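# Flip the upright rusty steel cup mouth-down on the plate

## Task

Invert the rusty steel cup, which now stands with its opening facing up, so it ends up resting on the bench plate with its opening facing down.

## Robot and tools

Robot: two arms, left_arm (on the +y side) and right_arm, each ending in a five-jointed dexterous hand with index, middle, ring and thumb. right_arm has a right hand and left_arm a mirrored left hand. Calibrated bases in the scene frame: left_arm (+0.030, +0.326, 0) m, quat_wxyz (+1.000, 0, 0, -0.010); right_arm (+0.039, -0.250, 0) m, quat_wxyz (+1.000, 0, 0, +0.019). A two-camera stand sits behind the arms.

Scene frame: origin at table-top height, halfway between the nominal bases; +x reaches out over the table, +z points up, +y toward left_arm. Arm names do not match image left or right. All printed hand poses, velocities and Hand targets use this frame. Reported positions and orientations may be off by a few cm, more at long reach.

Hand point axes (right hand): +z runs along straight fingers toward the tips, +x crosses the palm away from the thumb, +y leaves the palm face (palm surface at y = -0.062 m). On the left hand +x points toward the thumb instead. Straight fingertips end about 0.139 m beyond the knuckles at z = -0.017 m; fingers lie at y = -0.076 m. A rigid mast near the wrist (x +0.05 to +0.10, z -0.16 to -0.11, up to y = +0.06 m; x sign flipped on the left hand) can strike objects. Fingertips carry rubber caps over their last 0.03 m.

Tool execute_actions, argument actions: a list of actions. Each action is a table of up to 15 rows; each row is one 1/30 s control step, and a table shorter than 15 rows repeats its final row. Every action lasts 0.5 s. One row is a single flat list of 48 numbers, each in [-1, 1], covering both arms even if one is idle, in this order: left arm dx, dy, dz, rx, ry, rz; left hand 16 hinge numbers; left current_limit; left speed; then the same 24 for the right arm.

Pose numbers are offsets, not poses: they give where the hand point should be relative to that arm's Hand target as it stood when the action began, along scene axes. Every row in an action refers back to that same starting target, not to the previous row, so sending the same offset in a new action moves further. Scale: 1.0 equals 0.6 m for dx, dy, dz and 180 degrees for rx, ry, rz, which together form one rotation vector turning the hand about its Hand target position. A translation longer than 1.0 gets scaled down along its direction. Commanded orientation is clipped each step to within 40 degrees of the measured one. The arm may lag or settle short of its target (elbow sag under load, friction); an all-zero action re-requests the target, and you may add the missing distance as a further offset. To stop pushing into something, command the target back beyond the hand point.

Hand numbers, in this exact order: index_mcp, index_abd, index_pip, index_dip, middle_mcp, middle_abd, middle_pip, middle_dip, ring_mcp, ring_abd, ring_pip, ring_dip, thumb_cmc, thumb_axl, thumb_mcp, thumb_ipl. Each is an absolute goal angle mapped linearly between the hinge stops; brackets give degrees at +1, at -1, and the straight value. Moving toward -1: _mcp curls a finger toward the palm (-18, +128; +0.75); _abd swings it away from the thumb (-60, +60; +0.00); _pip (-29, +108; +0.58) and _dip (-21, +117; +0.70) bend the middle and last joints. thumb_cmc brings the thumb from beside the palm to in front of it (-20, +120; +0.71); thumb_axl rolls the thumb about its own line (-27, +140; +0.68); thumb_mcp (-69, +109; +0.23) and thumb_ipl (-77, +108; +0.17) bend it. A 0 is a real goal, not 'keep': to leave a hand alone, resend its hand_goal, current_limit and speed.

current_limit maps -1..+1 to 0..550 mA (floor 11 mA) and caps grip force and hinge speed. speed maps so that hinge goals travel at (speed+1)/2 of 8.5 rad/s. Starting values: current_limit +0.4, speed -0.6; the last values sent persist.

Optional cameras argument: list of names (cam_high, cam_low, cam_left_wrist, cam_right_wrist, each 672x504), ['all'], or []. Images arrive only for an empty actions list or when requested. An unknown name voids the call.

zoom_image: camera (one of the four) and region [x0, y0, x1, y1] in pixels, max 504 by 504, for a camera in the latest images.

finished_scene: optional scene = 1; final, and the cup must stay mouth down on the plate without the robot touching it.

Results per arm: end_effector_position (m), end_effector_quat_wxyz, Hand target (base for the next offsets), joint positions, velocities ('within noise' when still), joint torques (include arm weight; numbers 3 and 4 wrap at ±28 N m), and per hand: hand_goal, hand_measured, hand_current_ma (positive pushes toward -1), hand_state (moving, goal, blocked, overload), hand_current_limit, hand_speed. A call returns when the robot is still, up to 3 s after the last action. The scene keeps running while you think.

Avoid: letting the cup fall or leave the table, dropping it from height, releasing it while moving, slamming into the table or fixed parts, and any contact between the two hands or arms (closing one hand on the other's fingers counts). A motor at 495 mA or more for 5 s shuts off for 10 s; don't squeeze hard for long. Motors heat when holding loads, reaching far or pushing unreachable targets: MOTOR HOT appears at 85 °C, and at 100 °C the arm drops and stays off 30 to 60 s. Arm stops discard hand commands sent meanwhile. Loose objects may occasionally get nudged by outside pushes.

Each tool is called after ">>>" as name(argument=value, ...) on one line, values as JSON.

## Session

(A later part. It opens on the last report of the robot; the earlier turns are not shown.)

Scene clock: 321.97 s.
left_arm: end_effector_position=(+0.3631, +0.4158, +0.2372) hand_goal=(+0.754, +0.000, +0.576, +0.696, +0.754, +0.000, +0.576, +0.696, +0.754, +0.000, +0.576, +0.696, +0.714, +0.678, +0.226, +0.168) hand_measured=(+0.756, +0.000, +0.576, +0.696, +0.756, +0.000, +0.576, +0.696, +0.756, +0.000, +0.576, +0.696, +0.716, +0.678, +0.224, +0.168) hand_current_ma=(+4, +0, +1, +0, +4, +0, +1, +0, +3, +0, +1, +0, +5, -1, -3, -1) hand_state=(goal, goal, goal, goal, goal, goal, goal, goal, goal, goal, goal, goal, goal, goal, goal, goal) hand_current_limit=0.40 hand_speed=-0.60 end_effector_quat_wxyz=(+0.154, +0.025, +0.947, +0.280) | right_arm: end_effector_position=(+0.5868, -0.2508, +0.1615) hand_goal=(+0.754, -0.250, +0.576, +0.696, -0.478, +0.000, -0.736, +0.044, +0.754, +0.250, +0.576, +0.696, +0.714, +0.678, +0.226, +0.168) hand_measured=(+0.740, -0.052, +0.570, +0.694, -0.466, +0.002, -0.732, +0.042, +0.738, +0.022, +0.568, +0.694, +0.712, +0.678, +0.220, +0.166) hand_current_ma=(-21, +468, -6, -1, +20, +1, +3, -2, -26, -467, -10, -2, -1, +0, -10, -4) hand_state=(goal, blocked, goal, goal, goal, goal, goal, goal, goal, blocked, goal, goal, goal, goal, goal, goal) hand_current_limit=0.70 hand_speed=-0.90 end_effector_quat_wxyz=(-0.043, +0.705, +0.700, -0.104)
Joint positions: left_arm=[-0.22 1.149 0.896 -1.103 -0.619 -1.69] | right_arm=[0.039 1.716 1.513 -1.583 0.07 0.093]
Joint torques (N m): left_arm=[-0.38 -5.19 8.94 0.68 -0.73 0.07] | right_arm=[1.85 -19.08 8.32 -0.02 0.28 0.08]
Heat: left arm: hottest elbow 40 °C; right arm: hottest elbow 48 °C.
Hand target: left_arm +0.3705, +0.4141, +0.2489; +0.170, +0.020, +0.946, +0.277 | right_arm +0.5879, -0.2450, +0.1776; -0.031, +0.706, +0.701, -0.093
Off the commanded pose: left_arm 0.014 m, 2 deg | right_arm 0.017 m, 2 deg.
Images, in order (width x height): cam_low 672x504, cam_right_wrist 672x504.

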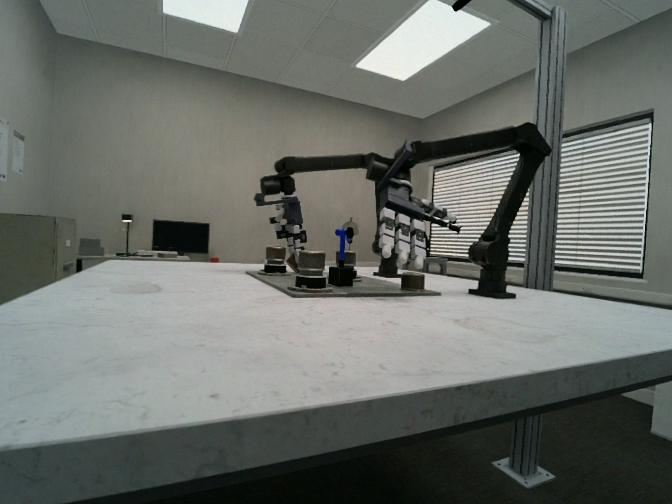

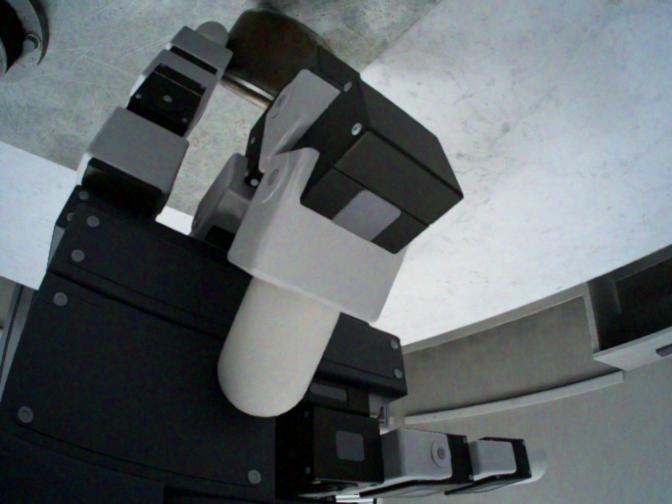

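>>> execute_actions(actions=[[[0,0,0,0,0,0,0.754,0,0.576,0.696,0.754,0,0.576,0.696,0.754,0,0.576,0.696,0.714,0.678,0.226,0.168,0.4,-0.6,-0.018,0,-0.012,0,0,0,0.754,-0.25,0.576,0.696,-0.479,0,-0.737,0.0435,0.754,0.25,0.576,0.696,0.714,0.678,0.226,0.168,0.7,-0.9]],[[0,0,0,0,0,0,0.754,0,0.576,0.696,0.754,0,0.576,0.696,0.754,0,0.576,0.696,0.714,0.678,0.226,0.168,0.4,-0.6,-0.018,0,-0.01,0,0,0,0.754,-0.25,0.576,0.696,-0.479,0,-0.737,0.0435,0.754,0.25,0.576,0.696,0.714,0.678,0.226,0.168,0.7,-0.9]]], cameras=["cam_low","cam_right_wrist","cam_high"])

>>> zoom_image(camera="cam_low", region=[265, 230, 315, 280])

>>> zoom_image(camera="cam_high", region=[270, 260, 350, 350])

Scene clock: 326.83 s.
left_arm: end_effector_position=(+0.3631, +0.4158, +0.2372) hand_goal=(+0.754, +0.000, +0.576, +0.696, +0.754, +0.000, +0.576, +0.696, +0.754, +0.000, +0.576, +0.696, +0.714, +0.678, +0.226, +0.168) hand_measured=(+0.756, +0.000, +0.576, +0.696, +0.756, +0.000, +0.576, +0.696, +0.756, +0.000, +0.576, +0.696, +0.716, +0.678, +0.224, +0.168) hand_current_ma=(+4, +0, +1, +0, +4, +0, +1, +0, +3, +0, +1, +0, +5, -1, -3, -1) hand_state=(goal, goal, goal, goal, goal, goal, goal, goal, goal, goal, goal, goal, goal, goal, goal, goal) hand_current_limit=0.40 hand_speed=-0.60 end_effector_quat_wxyz=(+0.154, +0.025, +0.947, +0.280) | right_arm: end_effector_position=(+0.5622, -0.2520, +0.1600) hand_goal=(+0.754, -0.250, +0.576, +0.696, -0.478, +0.000, -0.736, +0.044, +0.754, +0.250, +0.576, +0.696, +0.714, +0.678, +0.226, +0.168) hand_measured=(+0.762, -0.058, +0.580, +0.698, -0.466, +0.002, -0.732, +0.042, +0.758, +0.022, +0.580, +0.696, +0.712, +0.678, +0.220, +0.166) hand_current_ma=(+10, +467, +5, +1, +20, +1, +3, -2, +5, -467, +3, +0, -2, +0, -10, -4) hand_state=(goal, blocked, goal, goal, goal, goal, goal, goal, goal, blocked, goal, goal, goal, goal, goal, goal) hand_current_limit=0.70 hand_speed=-0.90 end_effector_quat_wxyz=(-0.040, +0.707, +0.699, -0.101)
Joint positions: left_arm=[-0.22 1.149 0.896 -1.103 -0.619 -1.69] | right_arm=[0.041 1.649 1.422 -1.55 0.068 0.097]
Joint torques (N m): left_arm=[-0.44 -5.19 8.95 0.7 -0.72 0.08] | right_arm=[2.02 -15.62 7.91 0.47 0.32 0.12]
Heat: left arm: hottest elbow 40 °C; right arm: hottest elbow 47 °C.
Hand target: left_arm +0.3705, +0.4141, +0.2489; +0.170, +0.020, +0.946, +0.277 | right_arm +0.5663, -0.2452, +0.1645; -0.031, +0.706, +0.701, -0.093
Off the commanded pose: left_arm 0.014 m, 2 deg | right_arm 0.009 m, 1 deg.
Images, in order (width x height): cam_high 672x504, cam_low 672x504, cam_right_wrist 672x504.

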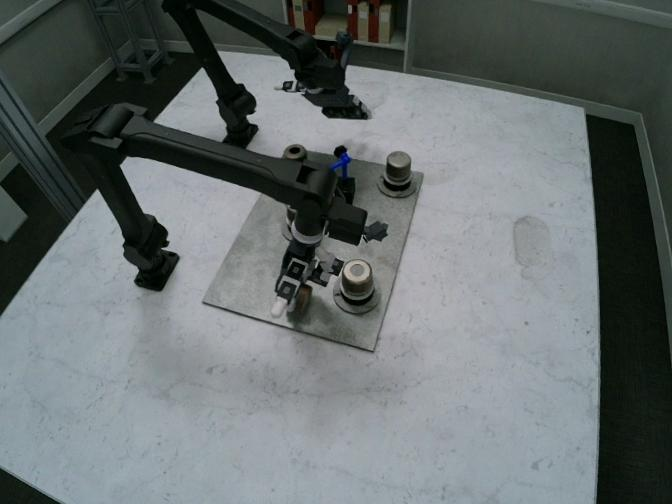

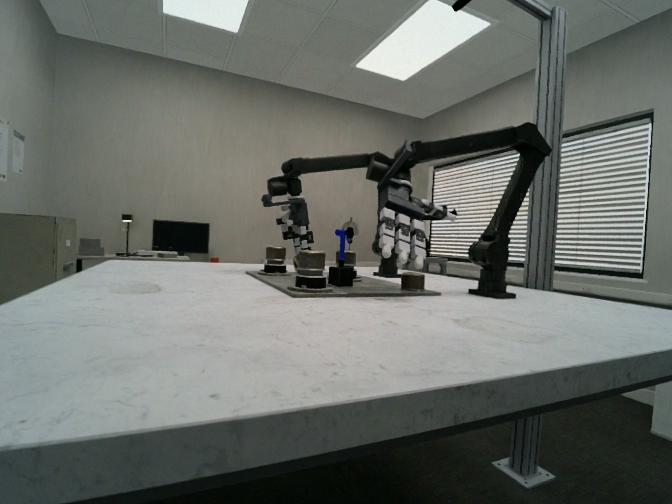

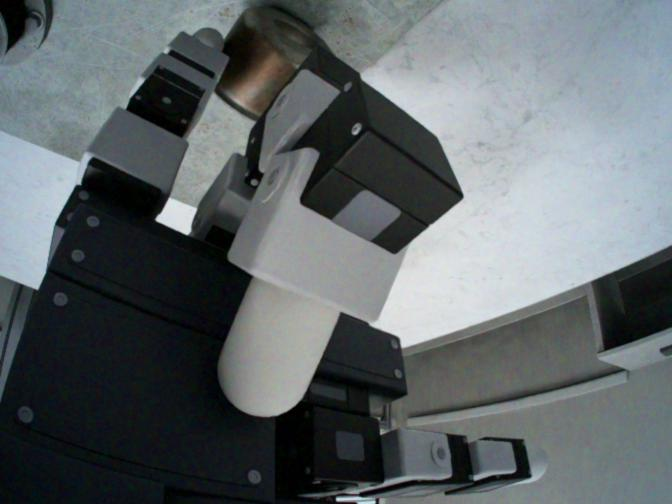

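Scaled by 10.080 from the camera's 672x504 image, which has a finer 960x720 frame.

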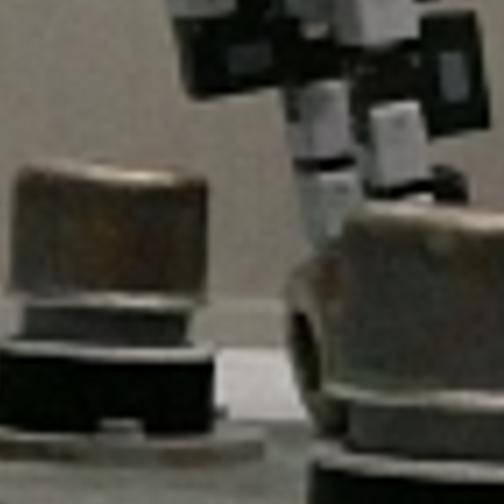

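Scaled by 5.600 from the camera's 672x504 image, which has a finer 960x720 frame.

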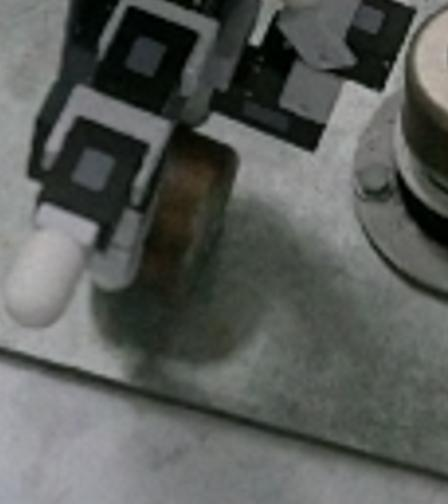

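>>> execute_actions(actions=[[[0,0,0,0,0,0,0.754,0,0.576,0.696,0.754,0,0.576,0.696,0.754,0,0.576,0.696,0.714,0.678,0.226,0.168,0.4,-0.6,-0.006,0,-0.012,0,0,0,0.754,-0.2,0.576,0.696,-0.479,0,-0.737,0.0435,0.754,0.2,0.576,0.696,0.714,0.678,0.226,0.168,0.0,-0.9]],[[0,0,0,0,0,0,0.754,0,0.576,0.696,0.754,0,0.576,0.696,0.754,0,0.576,0.696,0.714,0.678,0.226,0.168,0.4,-0.6,-0.004,0,-0.012,0,0,0,0.754,-0.1,0.576,0.696,-0.479,0,-0.737,0.0435,0.754,0.1,0.576,0.696,0.714,0.678,0.226,0.168,0.0,-0.9]]], cameras=["cam_low","cam_right_wrist","cam_high"])

>>> zoom_image(camera="cam_low", region=[265, 230, 315, 280])

>>> zoom_image(camera="cam_high", region=[270, 260, 350, 350])

>>> zoom_image(camera="cam_right_wrist", region=[140, 0, 380, 160])

Scene clock: 332.60 s.
left_arm: end_effector_position=(+0.3631, +0.4158, +0.2372) hand_goal=(+0.754, +0.000, +0.576, +0.696, +0.754, +0.000, +0.576, +0.696, +0.754, +0.000, +0.576, +0.696, +0.714, +0.678, +0.226, +0.168) hand_measured=(+0.756, +0.000, +0.576, +0.696, +0.756, +0.000, +0.576, +0.696, +0.756, +0.000, +0.576, +0.696, +0.716, +0.678, +0.224, +0.168) hand_current_ma=(+4, +0, +1, +0, +4, +0, +1, +0, +3, +0, +1, +0, +5, -1, -3, -1) hand_state=(goal, goal, goal, goal, goal, goal, goal, goal, goal, goal, goal, goal, goal, goal, goal, goal) hand_current_limit=0.40 hand_speed=-0.60 end_effector_quat_wxyz=(+0.154, +0.025, +0.947, +0.280) | right_arm: end_effector_position=(+0.5560, -0.2518, +0.1572) hand_goal=(+0.754, -0.100, +0.576, +0.696, -0.478, +0.000, -0.736, +0.044, +0.754, +0.100, +0.576, +0.696, +0.714, +0.678, +0.226, +0.168) hand_measured=(+0.772, -0.050, +0.586, +0.702, -0.466, +0.002, -0.732, +0.042, +0.770, +0.022, +0.588, +0.702, +0.712, +0.678, +0.220, +0.166) hand_current_ma=(+31, +102, +15, +6, +20, +1, +3, -2, +26, -184, +16, +6, -2, +0, -10, -4) hand_state=(goal, blocked, goal, goal, goal, goal, goal, goal, goal, blocked, goal, goal, goal, goal, goal, goal) hand_current_limit=0.00 hand_speed=-0.90 end_effector_quat_wxyz=(-0.037, +0.707, +0.700, -0.097)
Joint positions: left_arm=[-0.22 1.149 0.896 -1.103 -0.619 -1.69] | right_arm=[0.043 1.629 1.388 -1.527 0.068 0.098]
Joint torques (N m): left_arm=[-0.32 -5.19 8.92 0.7 -0.72 0.07] | right_arm=[1.85 -14.21 6.97 1.28 0.31 0.05]
Heat: left arm: hottest elbow 40 °C; right arm: hottest elbow 46 °C.
Hand target: left_arm +0.3705, +0.4141, +0.2489; +0.170, +0.020, +0.946, +0.277 | right_arm +0.5603, -0.2450, +0.1501; -0.031, +0.706, +0.701, -0.093
Off the commanded pose: left_arm 0.014 m, 2 deg | right_arm 0.011 m, 1 deg.
Images, in order (width x height): cam_high 672x504, cam_low 672x504, cam_right_wrist 672x504.

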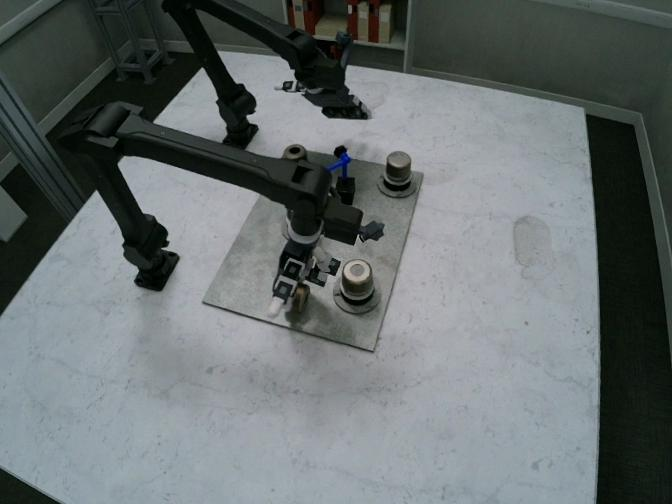

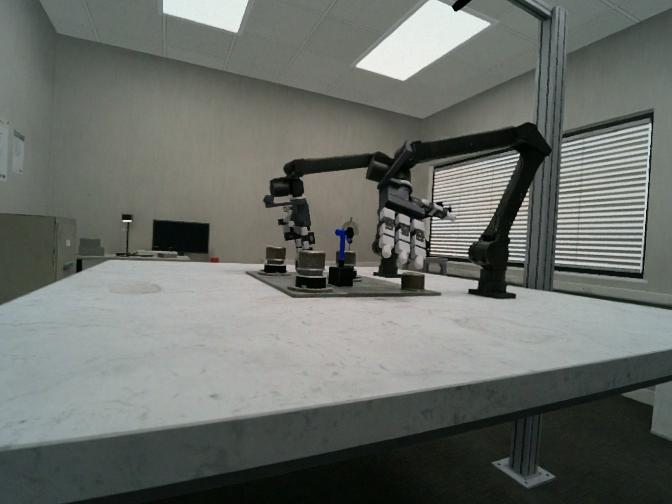

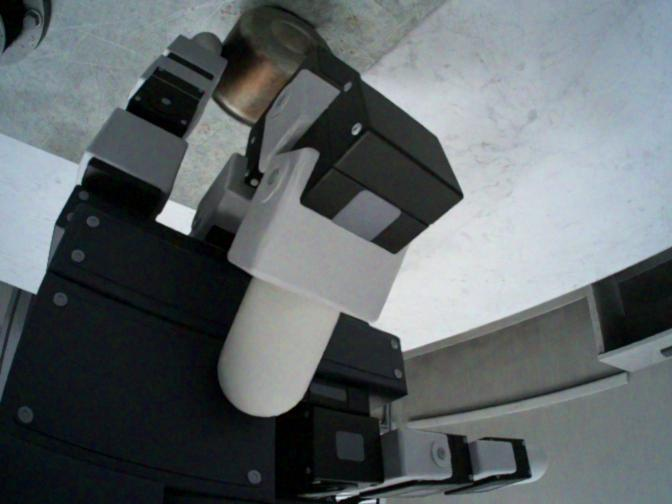

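Scaled by 10.080 from the camera's 672x504 image, which has a finer 960x720 frame.

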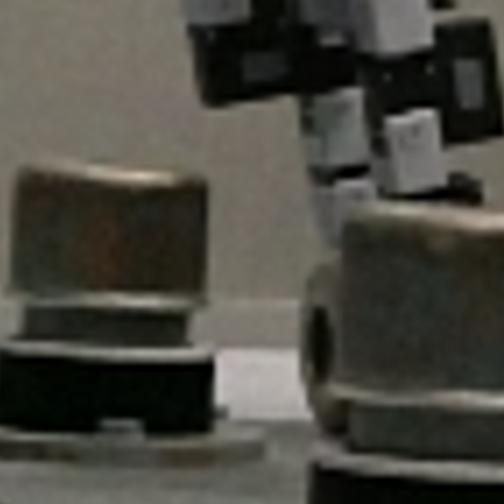

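Scaled by 5.600 from the camera's 672x504 image, which has a finer 960x720 frame.

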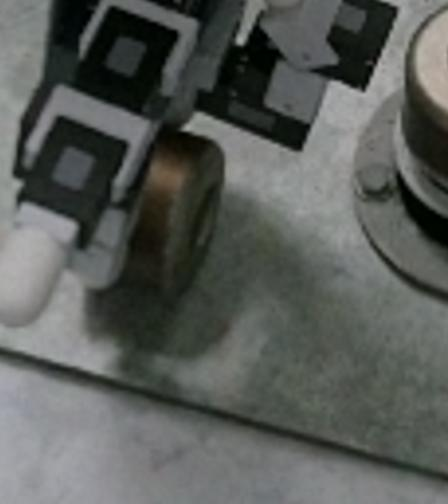

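Scaled by 2.100 from the camera's 672x504 image, which has a finer 960x720 frame.

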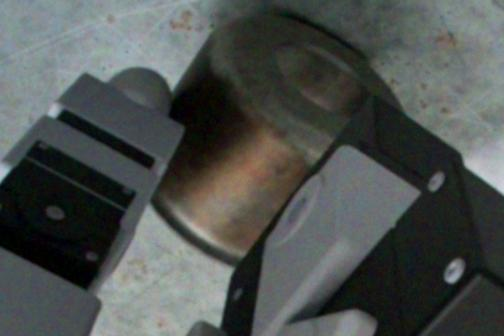

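>>> execute_actions(actions=[[[0,0,0,0,0,0,0.754,0,0.576,0.696,0.754,0,0.576,0.696,0.754,0,0.576,0.696,0.714,0.678,0.226,0.168,0.4,-0.6,0,0,-0.005,0,0,0,0.754,-0.02,0.576,0.696,-0.479,0,-0.737,0.0435,0.754,-0.0,0.576,0.696,0.714,0.678,0.226,0.168,0.4,-0.95]],[[0,0,0,0,0,0,0.754,0,0.576,0.696,0.754,0,0.576,0.696,0.754,0,0.576,0.696,0.714,0.678,0.226,0.168,0.4,-0.6,0,0,0,0,0,0,0.754,0.07,0.576,0.696,-0.479,0,-0.737,0.0435,0.754,-0.07,0.576,0.696,0.714,0.678,0.226,0.168,0.4,-0.93]]], cameras=["cam_low","cam_right_wrist","cam_high"])

>>> zoom_image(camera="cam_low", region=[265, 230, 315, 280])

>>> zoom_image(camera="cam_high", region=[270, 260, 350, 350])

>>> zoom_image(camera="cam_right_wrist", region=[140, 0, 380, 160])

Scene clock: 337.67 s.
left_arm: end_effector_position=(+0.3631, +0.4158, +0.2372) hand_goal=(+0.754, +0.000, +0.576, +0.696, +0.754, +0.000, +0.576, +0.696, +0.754, +0.000, +0.576, +0.696, +0.714, +0.678, +0.226, +0.168) hand_measured=(+0.756, +0.000, +0.576, +0.696, +0.756, +0.000, +0.576, +0.696, +0.756, +0.000, +0.576, +0.696, +0.716, +0.678, +0.224, +0.168) hand_current_ma=(+4, +0, +1, +0, +4, +0, +1, +0, +3, +0, +1, +0, +5, -1, -3, -1) hand_state=(goal, goal, goal, goal, goal, goal, goal, goal, goal, goal, goal, goal, goal, goal, goal, goal) hand_current_limit=0.40 hand_speed=-0.60 end_effector_quat_wxyz=(+0.154, +0.025, +0.947, +0.280) | right_arm: end_effector_position=(+0.5564, -0.2522, +0.1501) hand_goal=(+0.754, +0.070, +0.576, +0.696, -0.478, +0.000, -0.736, +0.044, +0.754, -0.070, +0.576, +0.696, +0.714, +0.678, +0.226, +0.168) hand_measured=(+0.754, +0.066, +0.578, +0.700, -0.466, +0.002, -0.732, +0.042, +0.754, -0.068, +0.578, +0.698, +0.712, +0.678, +0.220, +0.166) hand_current_ma=(+0, -3, +1, +3, +20, +1, +3, -2, +0, +2, +1, +2, -2, +0, -10, -4) hand_state=(goal, goal, goal, goal, goal, goal, goal, goal, goal, goal, goal, goal, goal, goal, goal, goal) hand_current_limit=0.40 hand_speed=-0.93 end_effector_quat_wxyz=(-0.034, +0.708, +0.699, -0.095)
Joint positions: left_arm=[-0.22 1.149 0.896 -1.103 -0.619 -1.69] | right_arm=[0.043 1.63 1.369 -1.5 0.07 0.099]
Joint torques (N m): left_arm=[-0.44 -5.3 8.95 0.68 -0.73 0.07] | right_arm=[2.02 -13.63 7.9 0.58 0.26 0.06]
Heat: left arm: hottest elbow 40 °C; right arm: hottest elbow 45 °C.
Hand target: left_arm +0.3705, +0.4141, +0.2489; +0.170, +0.020, +0.946, +0.277 | right_arm +0.5603, -0.2451, +0.1470; -0.031, +0.706, +0.701, -0.093
Off the commanded pose: left_arm 0.014 m, 2 deg | right_arm 0.009 m, 0 deg.
Images, in order (width x height): cam_high 672x504, cam_low 672x504, cam_right_wrist 672x504.

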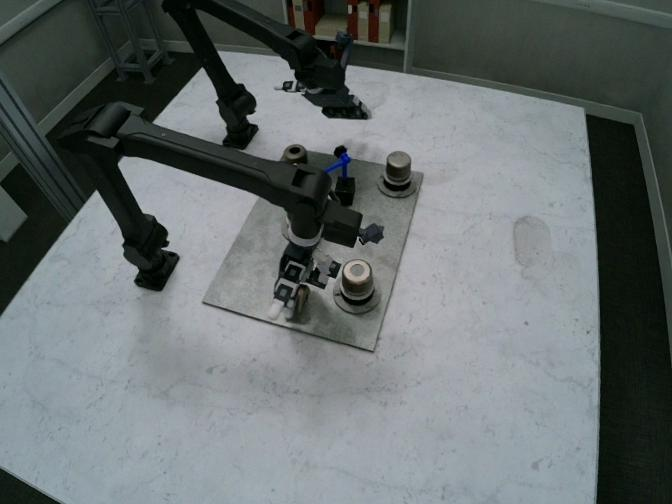

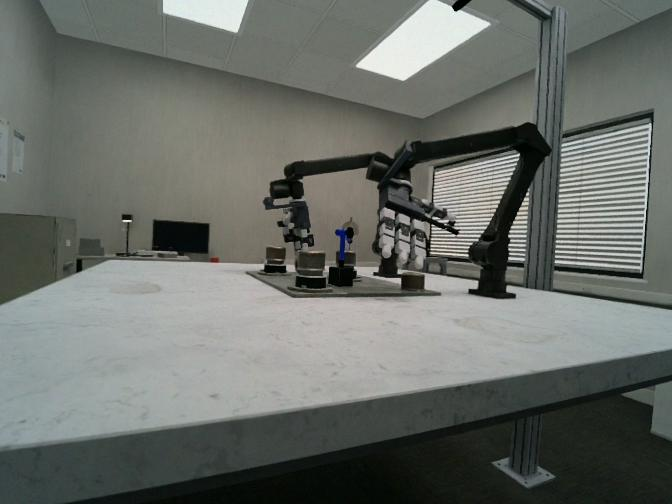

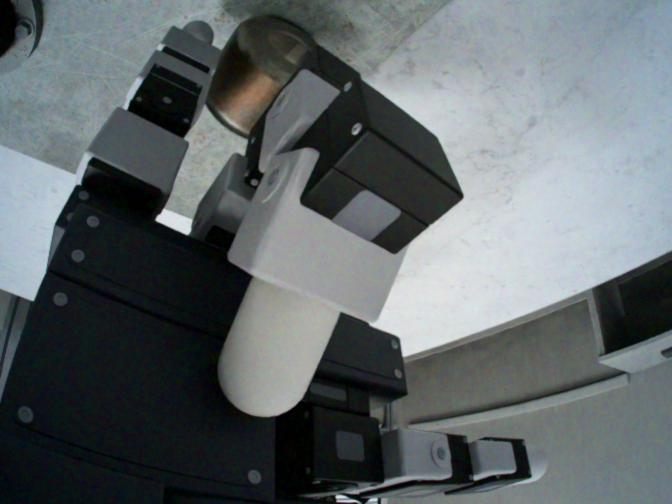

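Scaled by 10.080 from the camera's 672x504 image, which has a finer 960x720 frame.

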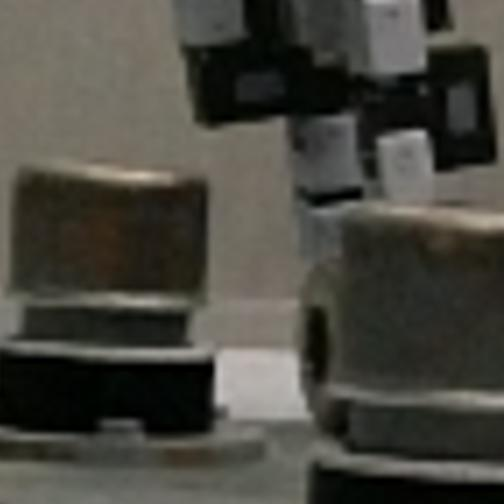

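Scaled by 5.600 from the camera's 672x504 image, which has a finer 960x720 frame.

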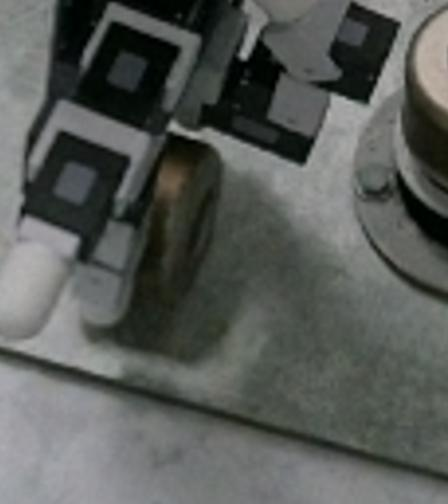

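Scaled by 2.100 from the camera's 672x504 image, which has a finer 960x720 frame.

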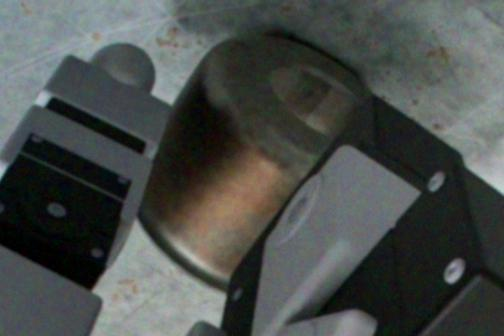

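>>> execute_actions(actions=[[[0,0,0,0,0,0,0.754,0,0.576,0.696,0.754,0,0.576,0.696,0.754,0,0.576,0.696,0.714,0.678,0.226,0.168,0.4,-0.6,0.015,0,-0.005,0,0,0,0.754,0.08,0.576,0.696,-0.479,0,-0.737,0.0435,0.754,-0.08,0.576,0.696,0.714,0.678,0.226,0.168,0.4,-0.9]],[[0,0,0,0,0,0,0.754,0,0.576,0.696,0.754,0,0.576,0.696,0.754,0,0.576,0.696,0.714,0.678,0.226,0.168,0.4,-0.6,0.013,0,0,0,0,0,0.754,0.08,0.576,0.696,-0.479,0,-0.737,0.0435,0.754,-0.08,0.576,0.696,0.714,0.678,0.226,0.168,0.4,-0.9]]], cameras=["cam_low","cam_right_wrist","cam_high"])

>>> zoom_image(camera="cam_low", region=[265, 230, 315, 280])

>>> zoom_image(camera="cam_high", region=[270, 260, 350, 350])

>>> zoom_image(camera="cam_right_wrist", region=[140, 0, 380, 160])

Scene clock: 343.77 s.
left_arm: end_effector_position=(+0.3631, +0.4158, +0.2372) hand_goal=(+0.754, +0.000, +0.576, +0.696, +0.754, +0.000, +0.576, +0.696, +0.754, +0.000, +0.576, +0.696, +0.714, +0.678, +0.226, +0.168) hand_measured=(+0.756, +0.000, +0.576, +0.696, +0.756, +0.000, +0.576, +0.696, +0.756, +0.000, +0.576, +0.696, +0.716, +0.678, +0.224, +0.168) hand_current_ma=(+4, +0, +1, +0, +4, +0, +1, +0, +3, +0, +1, +0, +5, -1, -3, -1) hand_state=(goal, goal, goal, goal, goal, goal, goal, goal, goal, goal, goal, goal, goal, goal, goal, goal) hand_current_limit=0.40 hand_speed=-0.60 end_effector_quat_wxyz=(+0.154, +0.025, +0.947, +0.280) | right_arm: end_effector_position=(+0.5573, -0.2522, +0.1287) hand_goal=(+0.754, +0.080, +0.576, +0.696, -0.478, +0.000, -0.736, +0.044, +0.754, -0.080, +0.576, +0.696, +0.714, +0.678, +0.226, +0.168) hand_measured=(+0.752, +0.078, +0.578, +0.698, -0.466, +0.002, -0.732, +0.042, +0.754, -0.078, +0.578, +0.698, +0.712, +0.678, +0.220, +0.166) hand_current_ma=(-1, -1, +1, +3, +20, +1, +3, -2, -1, +2, +1, +2, -2, +0, -10, -4) hand_state=(goal, goal, goal, goal, goal, goal, goal, goal, goal, goal, goal, goal, goal, goal, goal, goal) hand_current_limit=0.40 hand_speed=-0.90 end_effector_quat_wxyz=(-0.047, +0.706, +0.698, -0.111)
Joint positions: left_arm=[-0.22 1.149 0.896 -1.103 -0.619 -1.69] | right_arm=[0.043 1.673 1.369 -1.498 0.07 0.099]
Joint torques (N m): left_arm=[-0.38 -5.25 8.95 0.68 -0.72 0.07] | right_arm=[1.61 -14.86 11.11 0.18 0.25 0.02]
Heat: left arm: hottest elbow 40 °C; right arm: hottest elbow 45 °C.
Hand target: left_arm +0.3705, +0.4141, +0.2489; +0.170, +0.020, +0.946, +0.277 | right_arm +0.5770, -0.2451, +0.1440; -0.031, +0.706, +0.701, -0.093
Off the commanded pose: left_arm 0.014 m, 2 deg | right_arm 0.026 m, 3 deg.
Images, in order (width x height): cam_high 672x504, cam_low 672x504, cam_right_wrist 672x504.

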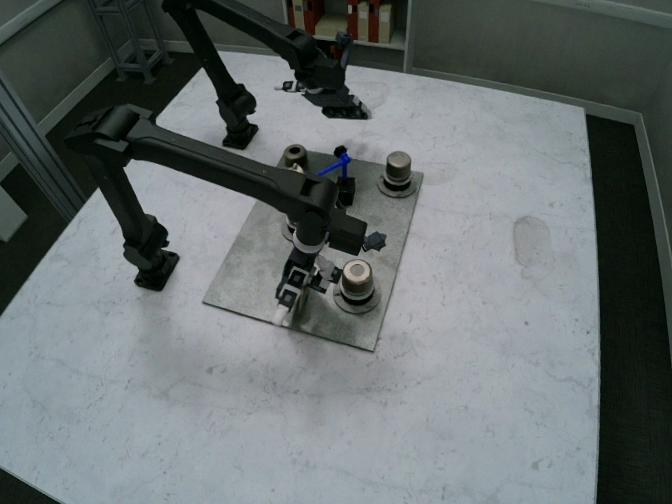

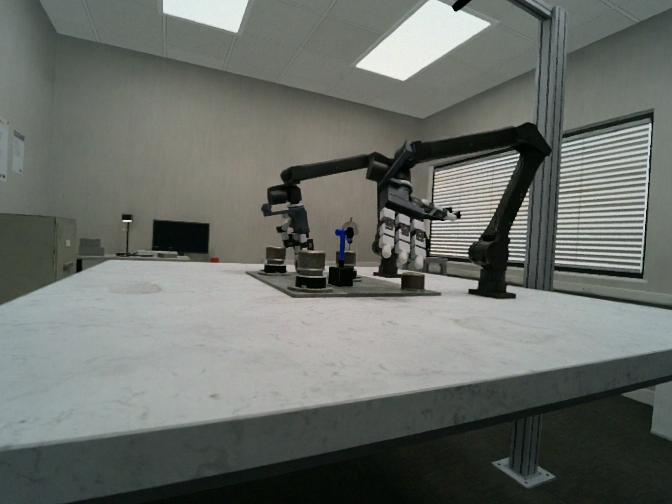

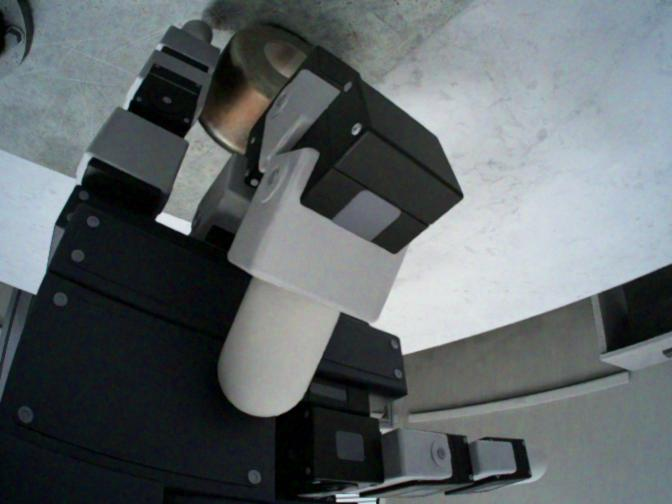

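Scaled by 10.080 from the camera's 672x504 image, which has a finer 960x720 frame.

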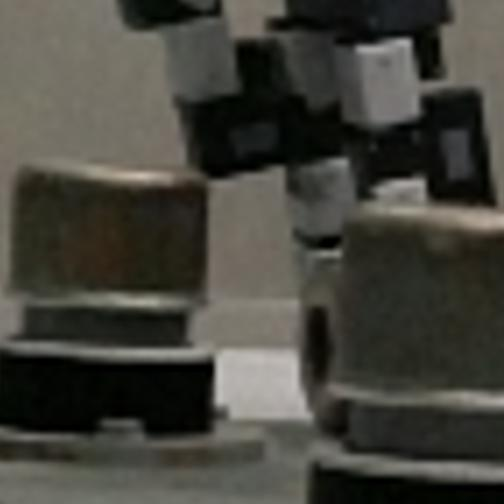

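Scaled by 5.600 from the camera's 672x504 image, which has a finer 960x720 frame.

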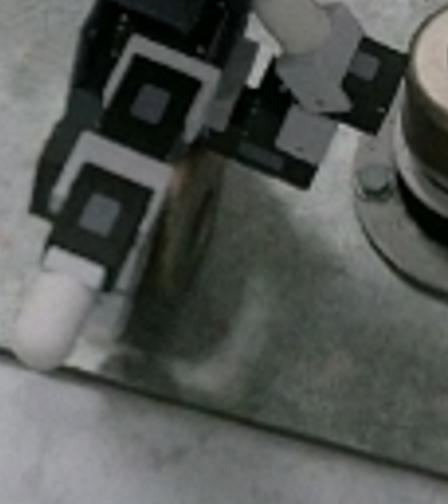

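Scaled by 2.100 from the camera's 672x504 image, which has a finer 960x720 frame.

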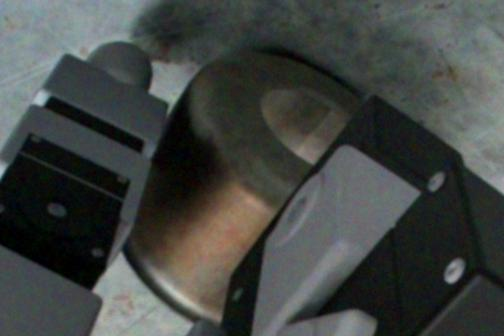

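>>> execute_actions(actions=[[[0,0,0,0,0,0,0.754,0,0.576,0.696,0.754,0,0.576,0.696,0.754,0,0.576,0.696,0.714,0.678,0.226,0.168,0.4,-0.6,0.0,0,0.025,0,0,0,0.754,0.08,0.576,0.696,-0.479,0,-0.737,0.0435,0.754,-0.08,0.576,0.696,0.714,0.678,0.226,0.168,0.4,-0.9]],[[0,0,0,0,0,0,0.754,0,0.576,0.696,0.754,0,0.576,0.696,0.754,0,0.576,0.696,0.714,0.678,0.226,0.168,0.4,-0.6,0.007,0,0.005,0,0,0,0.754,0.08,0.576,0.696,-0.479,0,-0.737,0.0435,0.754,-0.08,0.576,0.696,0.714,0.678,0.226,0.168,0.4,-0.9]]], cameras=["cam_low","cam_right_wrist"])

>>> zoom_image(camera="cam_low", region=[265, 230, 315, 280])

>>> zoom_image(camera="cam_right_wrist", region=[140, 0, 380, 160])

Scene clock: 346.60 s.
left_arm: end_effector_position=(+0.3631, +0.4158, +0.2372) hand_goal=(+0.754, +0.000, +0.576, +0.696, +0.754, +0.000, +0.576, +0.696, +0.754, +0.000, +0.576, +0.696, +0.714, +0.678, +0.226, +0.168) hand_measured=(+0.756, +0.000, +0.576, +0.696, +0.756, +0.000, +0.576, +0.696, +0.756, +0.000, +0.576, +0.696, +0.716, +0.678, +0.224, +0.168) hand_current_ma=(+4, +0, +1, +0, +4, +0, +1, +0, +3, +0, +1, +0, +5, -1, -3, -1) hand_state=(goal, goal, goal, goal, goal, goal, goal, goal, goal, goal, goal, goal, goal, goal, goal, goal) hand_current_limit=0.40 hand_speed=-0.60 end_effector_quat_wxyz=(+0.154, +0.025, +0.947, +0.280) | right_arm: end_effector_position=(+0.5669, -0.2514, +0.1450) hand_goal=(+0.754, +0.080, +0.576, +0.696, -0.478, +0.000, -0.736, +0.044, +0.754, -0.080, +0.576, +0.696, +0.714, +0.678, +0.226, +0.168) hand_measured=(+0.752, +0.078, +0.578, +0.698, -0.466, +0.002, -0.732, +0.042, +0.752, -0.078, +0.578, +0.698, +0.712, +0.678, +0.220, +0.166) hand_current_ma=(-1, -1, +1, +3, +20, +1, +3, -2, -1, +2, +1, +2, -2, +0, -10, -4) hand_state=(goal, goal, goal, goal, goal, goal, goal, goal, goal, goal, goal, goal, goal, goal, goal, goal) hand_current_limit=0.40 hand_speed=-0.90 end_effector_quat_wxyz=(-0.041, +0.707, +0.699, -0.104)
Joint positions: left_arm=[-0.22 1.149 0.896 -1.103 -0.619 -1.69] | right_arm=[0.043 1.674 1.414 -1.523 0.07 0.099]
Joint torques (N m): left_arm=[-0.32 -5.3 8.95 0.68 -0.73 0.07] | right_arm=[2.14 -14.97 11.45 -0.62 0.27 0.04]
Heat: left arm: hottest elbow 40 °C; right arm: hottest elbow 45 °C.
Hand target: left_arm +0.3705, +0.4141, +0.2489; +0.170, +0.020, +0.946, +0.277 | right_arm +0.5814, -0.2451, +0.1621; -0.031, +0.706, +0.701, -0.093
Off the commanded pose: left_arm 0.014 m, 2 deg | right_arm 0.023 m, 2 deg.
Images, in order (width x height): cam_low 672x504, cam_right_wrist 672x504.

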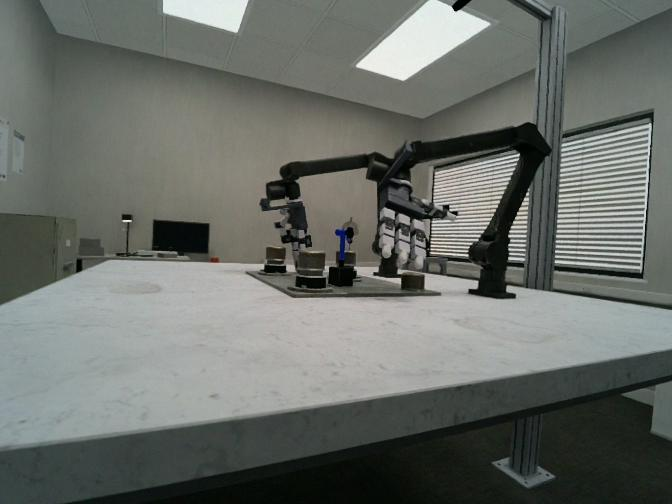

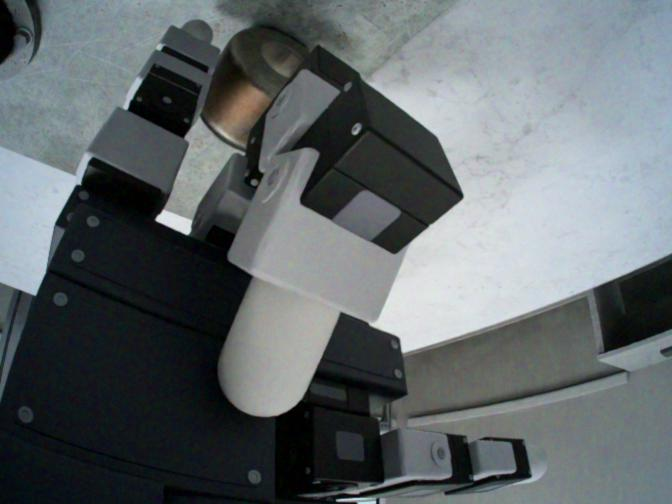

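Scaled by 10.080 from the camera's 672x504 image, which has a finer 960x720 frame.

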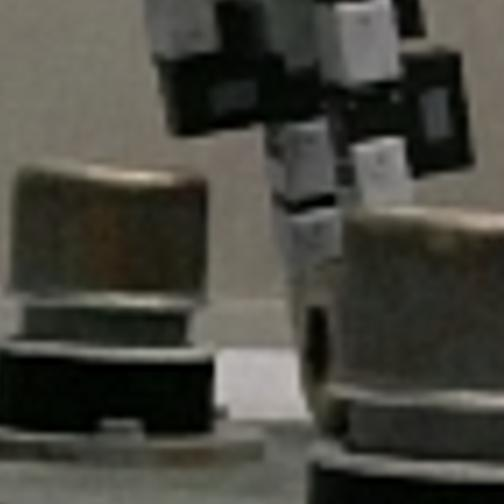

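Scaled by 2.100 from the camera's 672x504 image, which has a finer 960x720 frame.

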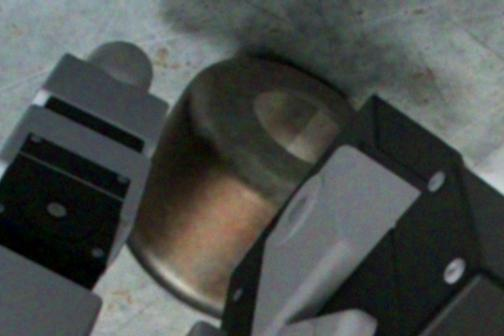

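>>> execute_actions(actions=[[[0,0,0,0,0,0,0.754,0,0.576,0.696,0.754,0,0.576,0.696,0.754,0,0.576,0.696,0.714,0.678,0.226,0.168,0.4,-0.6,0.01,0,0.002,0,0,0,0.754,0.08,0.576,0.696,-0.479,0,-0.737,0.0435,0.754,-0.08,0.576,0.696,0.714,0.678,0.226,0.168,0.4,-0.9]]], cameras=["cam_low"])

>>> zoom_image(camera="cam_low", region=[265, 230, 315, 280])

Scene clock: 351.33 s.
left_arm: end_effector_position=(+0.3631, +0.4158, +0.2372) hand_goal=(+0.754, +0.000, +0.576, +0.696, +0.754, +0.000, +0.576, +0.696, +0.754, +0.000, +0.576, +0.696, +0.714, +0.678, +0.226, +0.168) hand_measured=(+0.756, +0.000, +0.576, +0.696, +0.756, +0.000, +0.576, +0.696, +0.756, +0.000, +0.576, +0.696, +0.716, +0.678, +0.224, +0.168) hand_current_ma=(+4, +0, +1, +0, +4, +0, +1, +0, +3, +0, +1, +0, +5, -1, -3, -1) hand_state=(goal, goal, goal, goal, goal, goal, goal, goal, goal, goal, goal, goal, goal, goal, goal, goal) hand_current_limit=0.40 hand_speed=-0.60 end_effector_quat_wxyz=(+0.154, +0.025, +0.947, +0.280) | right_arm: end_effector_position=(+0.5725, -0.2509, +0.1477) hand_goal=(+0.754, +0.080, +0.576, +0.696, -0.478, +0.000, -0.736, +0.044, +0.754, -0.080, +0.576, +0.696, +0.714, +0.678, +0.226, +0.168) hand_measured=(+0.752, +0.078, +0.578, +0.698, -0.466, +0.002, -0.732, +0.042, +0.752, -0.078, +0.578, +0.698, +0.712, +0.678, +0.220, +0.166) hand_current_ma=(-1, -1, +1, +3, +20, +1, +3, -2, -1, +2, +1, +2, -2, +0, -10, -4) hand_state=(goal, goal, goal, goal, goal, goal, goal, goal, goal, goal, goal, goal, goal, goal, goal, goal) hand_current_limit=0.40 hand_speed=-0.90 end_effector_quat_wxyz=(-0.040, +0.707, +0.699, -0.103)
Joint positions: left_arm=[-0.22 1.149 0.896 -1.103 -0.619 -1.69] | right_arm=[0.043 1.685 1.435 -1.531 0.07 0.099]
Joint torques (N m): left_arm=[-0.44 -5.25 8.92 0.69 -0.73 0.08] | right_arm=[1.67 -15.09 11.56 -0.54 0.27 0.02]
Heat: left arm: hottest elbow 40 °C; right arm: hottest elbow 46 °C.
Hand target: left_arm +0.3705, +0.4141, +0.2489; +0.170, +0.020, +0.946, +0.277 | right_arm +0.5874, -0.2451, +0.1634; -0.031, +0.706, +0.701, -0.093
Off the commanded pose: left_arm 0.014 m, 2 deg | right_arm 0.022 m, 2 deg.
Images, in order (width x height): cam_low 672x504.

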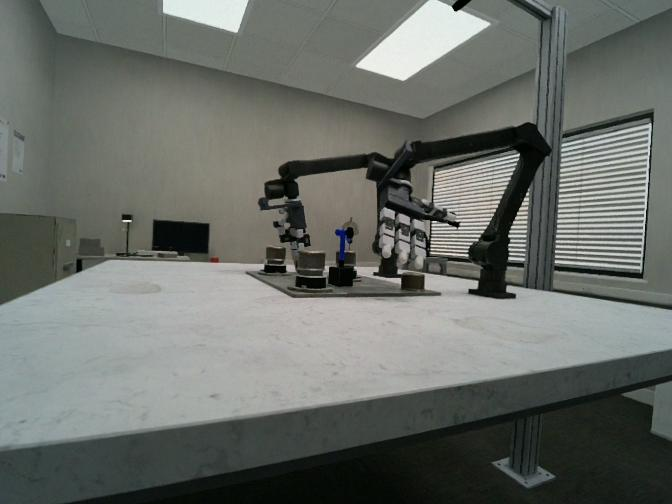

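Scaled by 10.080 from the camera's 672x504 image, which has a finer 960x720 frame.

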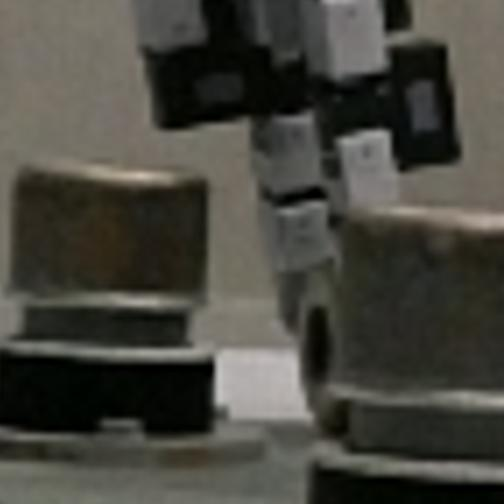

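>>> execute_actions(actions=[[[0,0,0,0,0,0,0.754,0,0.576,0.696,0.754,0,0.576,0.696,0.754,0,0.576,0.696,0.714,0.678,0.226,0.168,0.4,-0.6,0.0,-0.0133,0,0,0,-0.028,0.754,0.08,0.576,0.696,-0.479,0,-0.737,0.0435,0.754,-0.08,0.576,0.696,0.714,0.678,0.226,0.168,0.4,-0.9]]], cameras=["cam_low","cam_right_wrist","cam_high"])

>>> zoom_image(camera="cam_low", region=[265, 230, 315, 280])

>>> zoom_image(camera="cam_high", region=[270, 260, 350, 350])

>>> zoom_image(camera="cam_right_wrist", region=[140, 0, 380, 160])

Scene clock: 356.50 s.
left_arm: end_effector_position=(+0.3631, +0.4158, +0.2372) hand_goal=(+0.754, +0.000, +0.576, +0.696, +0.754, +0.000, +0.576, +0.696, +0.754, +0.000, +0.576, +0.696, +0.714, +0.678, +0.226, +0.168) hand_measured=(+0.756, +0.000, +0.576, +0.696, +0.756, +0.000, +0.576, +0.696, +0.756, +0.000, +0.576, +0.696, +0.716, +0.678, +0.224, +0.168) hand_current_ma=(+4, +0, +1, +0, +4, +0, +1, +0, +3, +0, +1, +0, +5, -1, -3, -1) hand_state=(goal, goal, goal, goal, goal, goal, goal, goal, goal, goal, goal, goal, goal, goal, goal, goal) hand_current_limit=0.40 hand_speed=-0.60 end_effector_quat_wxyz=(+0.154, +0.025, +0.947, +0.280) | right_arm: end_effector_position=(+0.5721, -0.2544, +0.1468) hand_goal=(+0.754, +0.080, +0.576, +0.696, -0.478, +0.000, -0.736, +0.044, +0.754, -0.080, +0.576, +0.696, +0.714, +0.678, +0.226, +0.168) hand_measured=(+0.752, +0.078, +0.578, +0.698, -0.466, +0.002, -0.732, +0.042, +0.752, -0.078, +0.578, +0.698, +0.712, +0.678, +0.220, +0.166) hand_current_ma=(-1, -1, +1, +2, +20, +1, +3, -2, -1, +2, +1, +2, -2, +0, -10, -4) hand_state=(goal, goal, goal, goal, goal, goal, goal, goal, goal, goal, goal, goal, goal, goal, goal, goal) hand_current_limit=0.40 hand_speed=-0.90 end_effector_quat_wxyz=(-0.045, +0.732, +0.672, -0.103)
Joint positions: left_arm=[-0.22 1.149 0.896 -1.103 -0.619 -1.69] | right_arm=[0.043 1.695 1.445 -1.539 0.056 0.172]
Joint torques (N m): left_arm=[-0.44 -5.25 8.95 0.68 -0.73 0.07] | right_arm=[0.97 -14.74 11.79 -0.64 0.21 0.08]
Heat: left arm: hottest elbow 40 °C; right arm: hottest elbow 46 °C.
Hand target: left_arm +0.3705, +0.4141, +0.2489; +0.170, +0.020, +0.946, +0.277 | right_arm +0.5873, -0.2530, +0.1632; -0.035, +0.736, +0.669, -0.091
Off the commanded pose: left_arm 0.014 m, 2 deg | right_arm 0.023 m, 2 deg.
Images, in order (width x height): cam_high 672x504, cam_low 672x504, cam_right_wrist 672x504.

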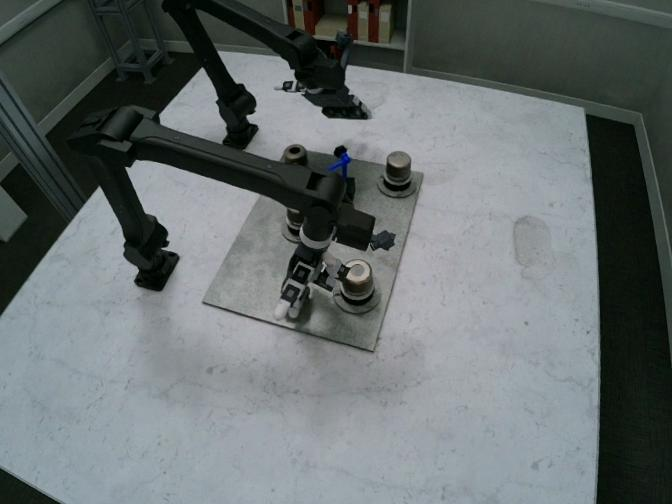

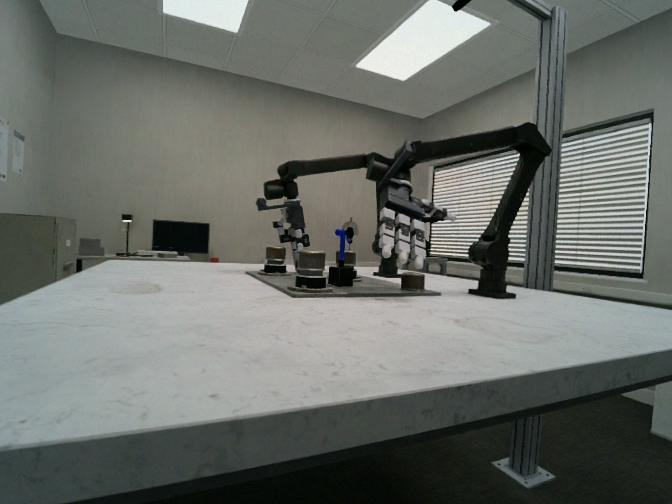

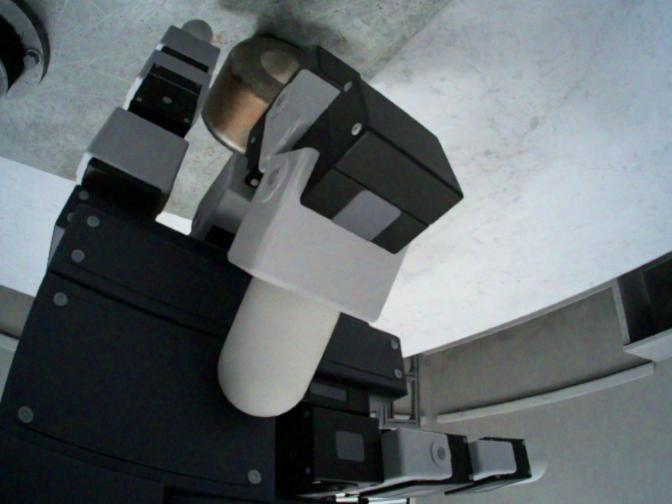

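Scaled by 10.080 from the camera's 672x504 image, which has a finer 960x720 frame.

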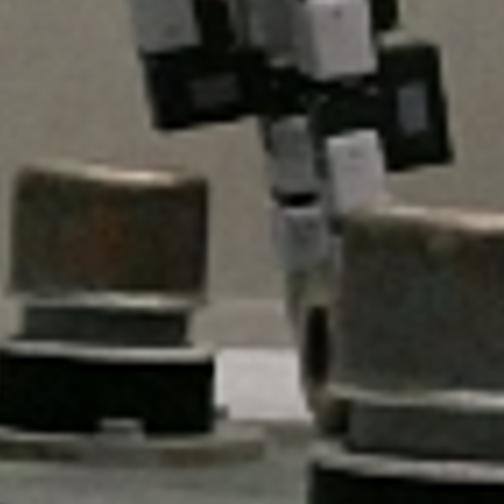

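Scaled by 5.600 from the camera's 672x504 image, which has a finer 960x720 frame.

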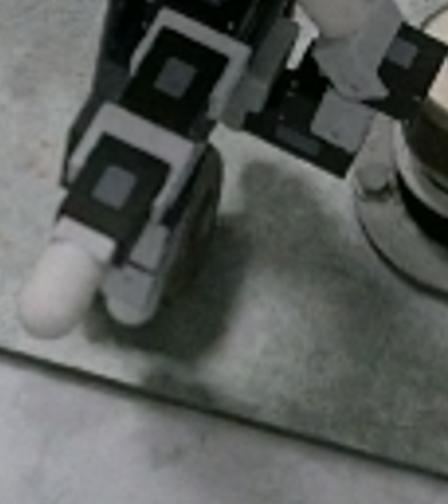

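Scaled by 2.100 from the camera's 672x504 image, which has a finer 960x720 frame.

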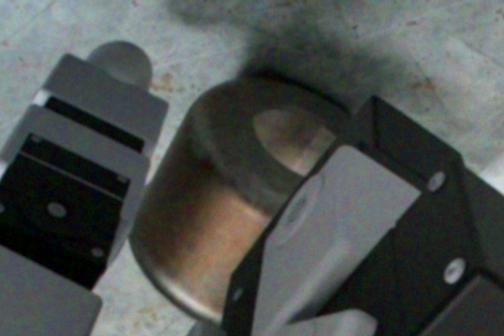

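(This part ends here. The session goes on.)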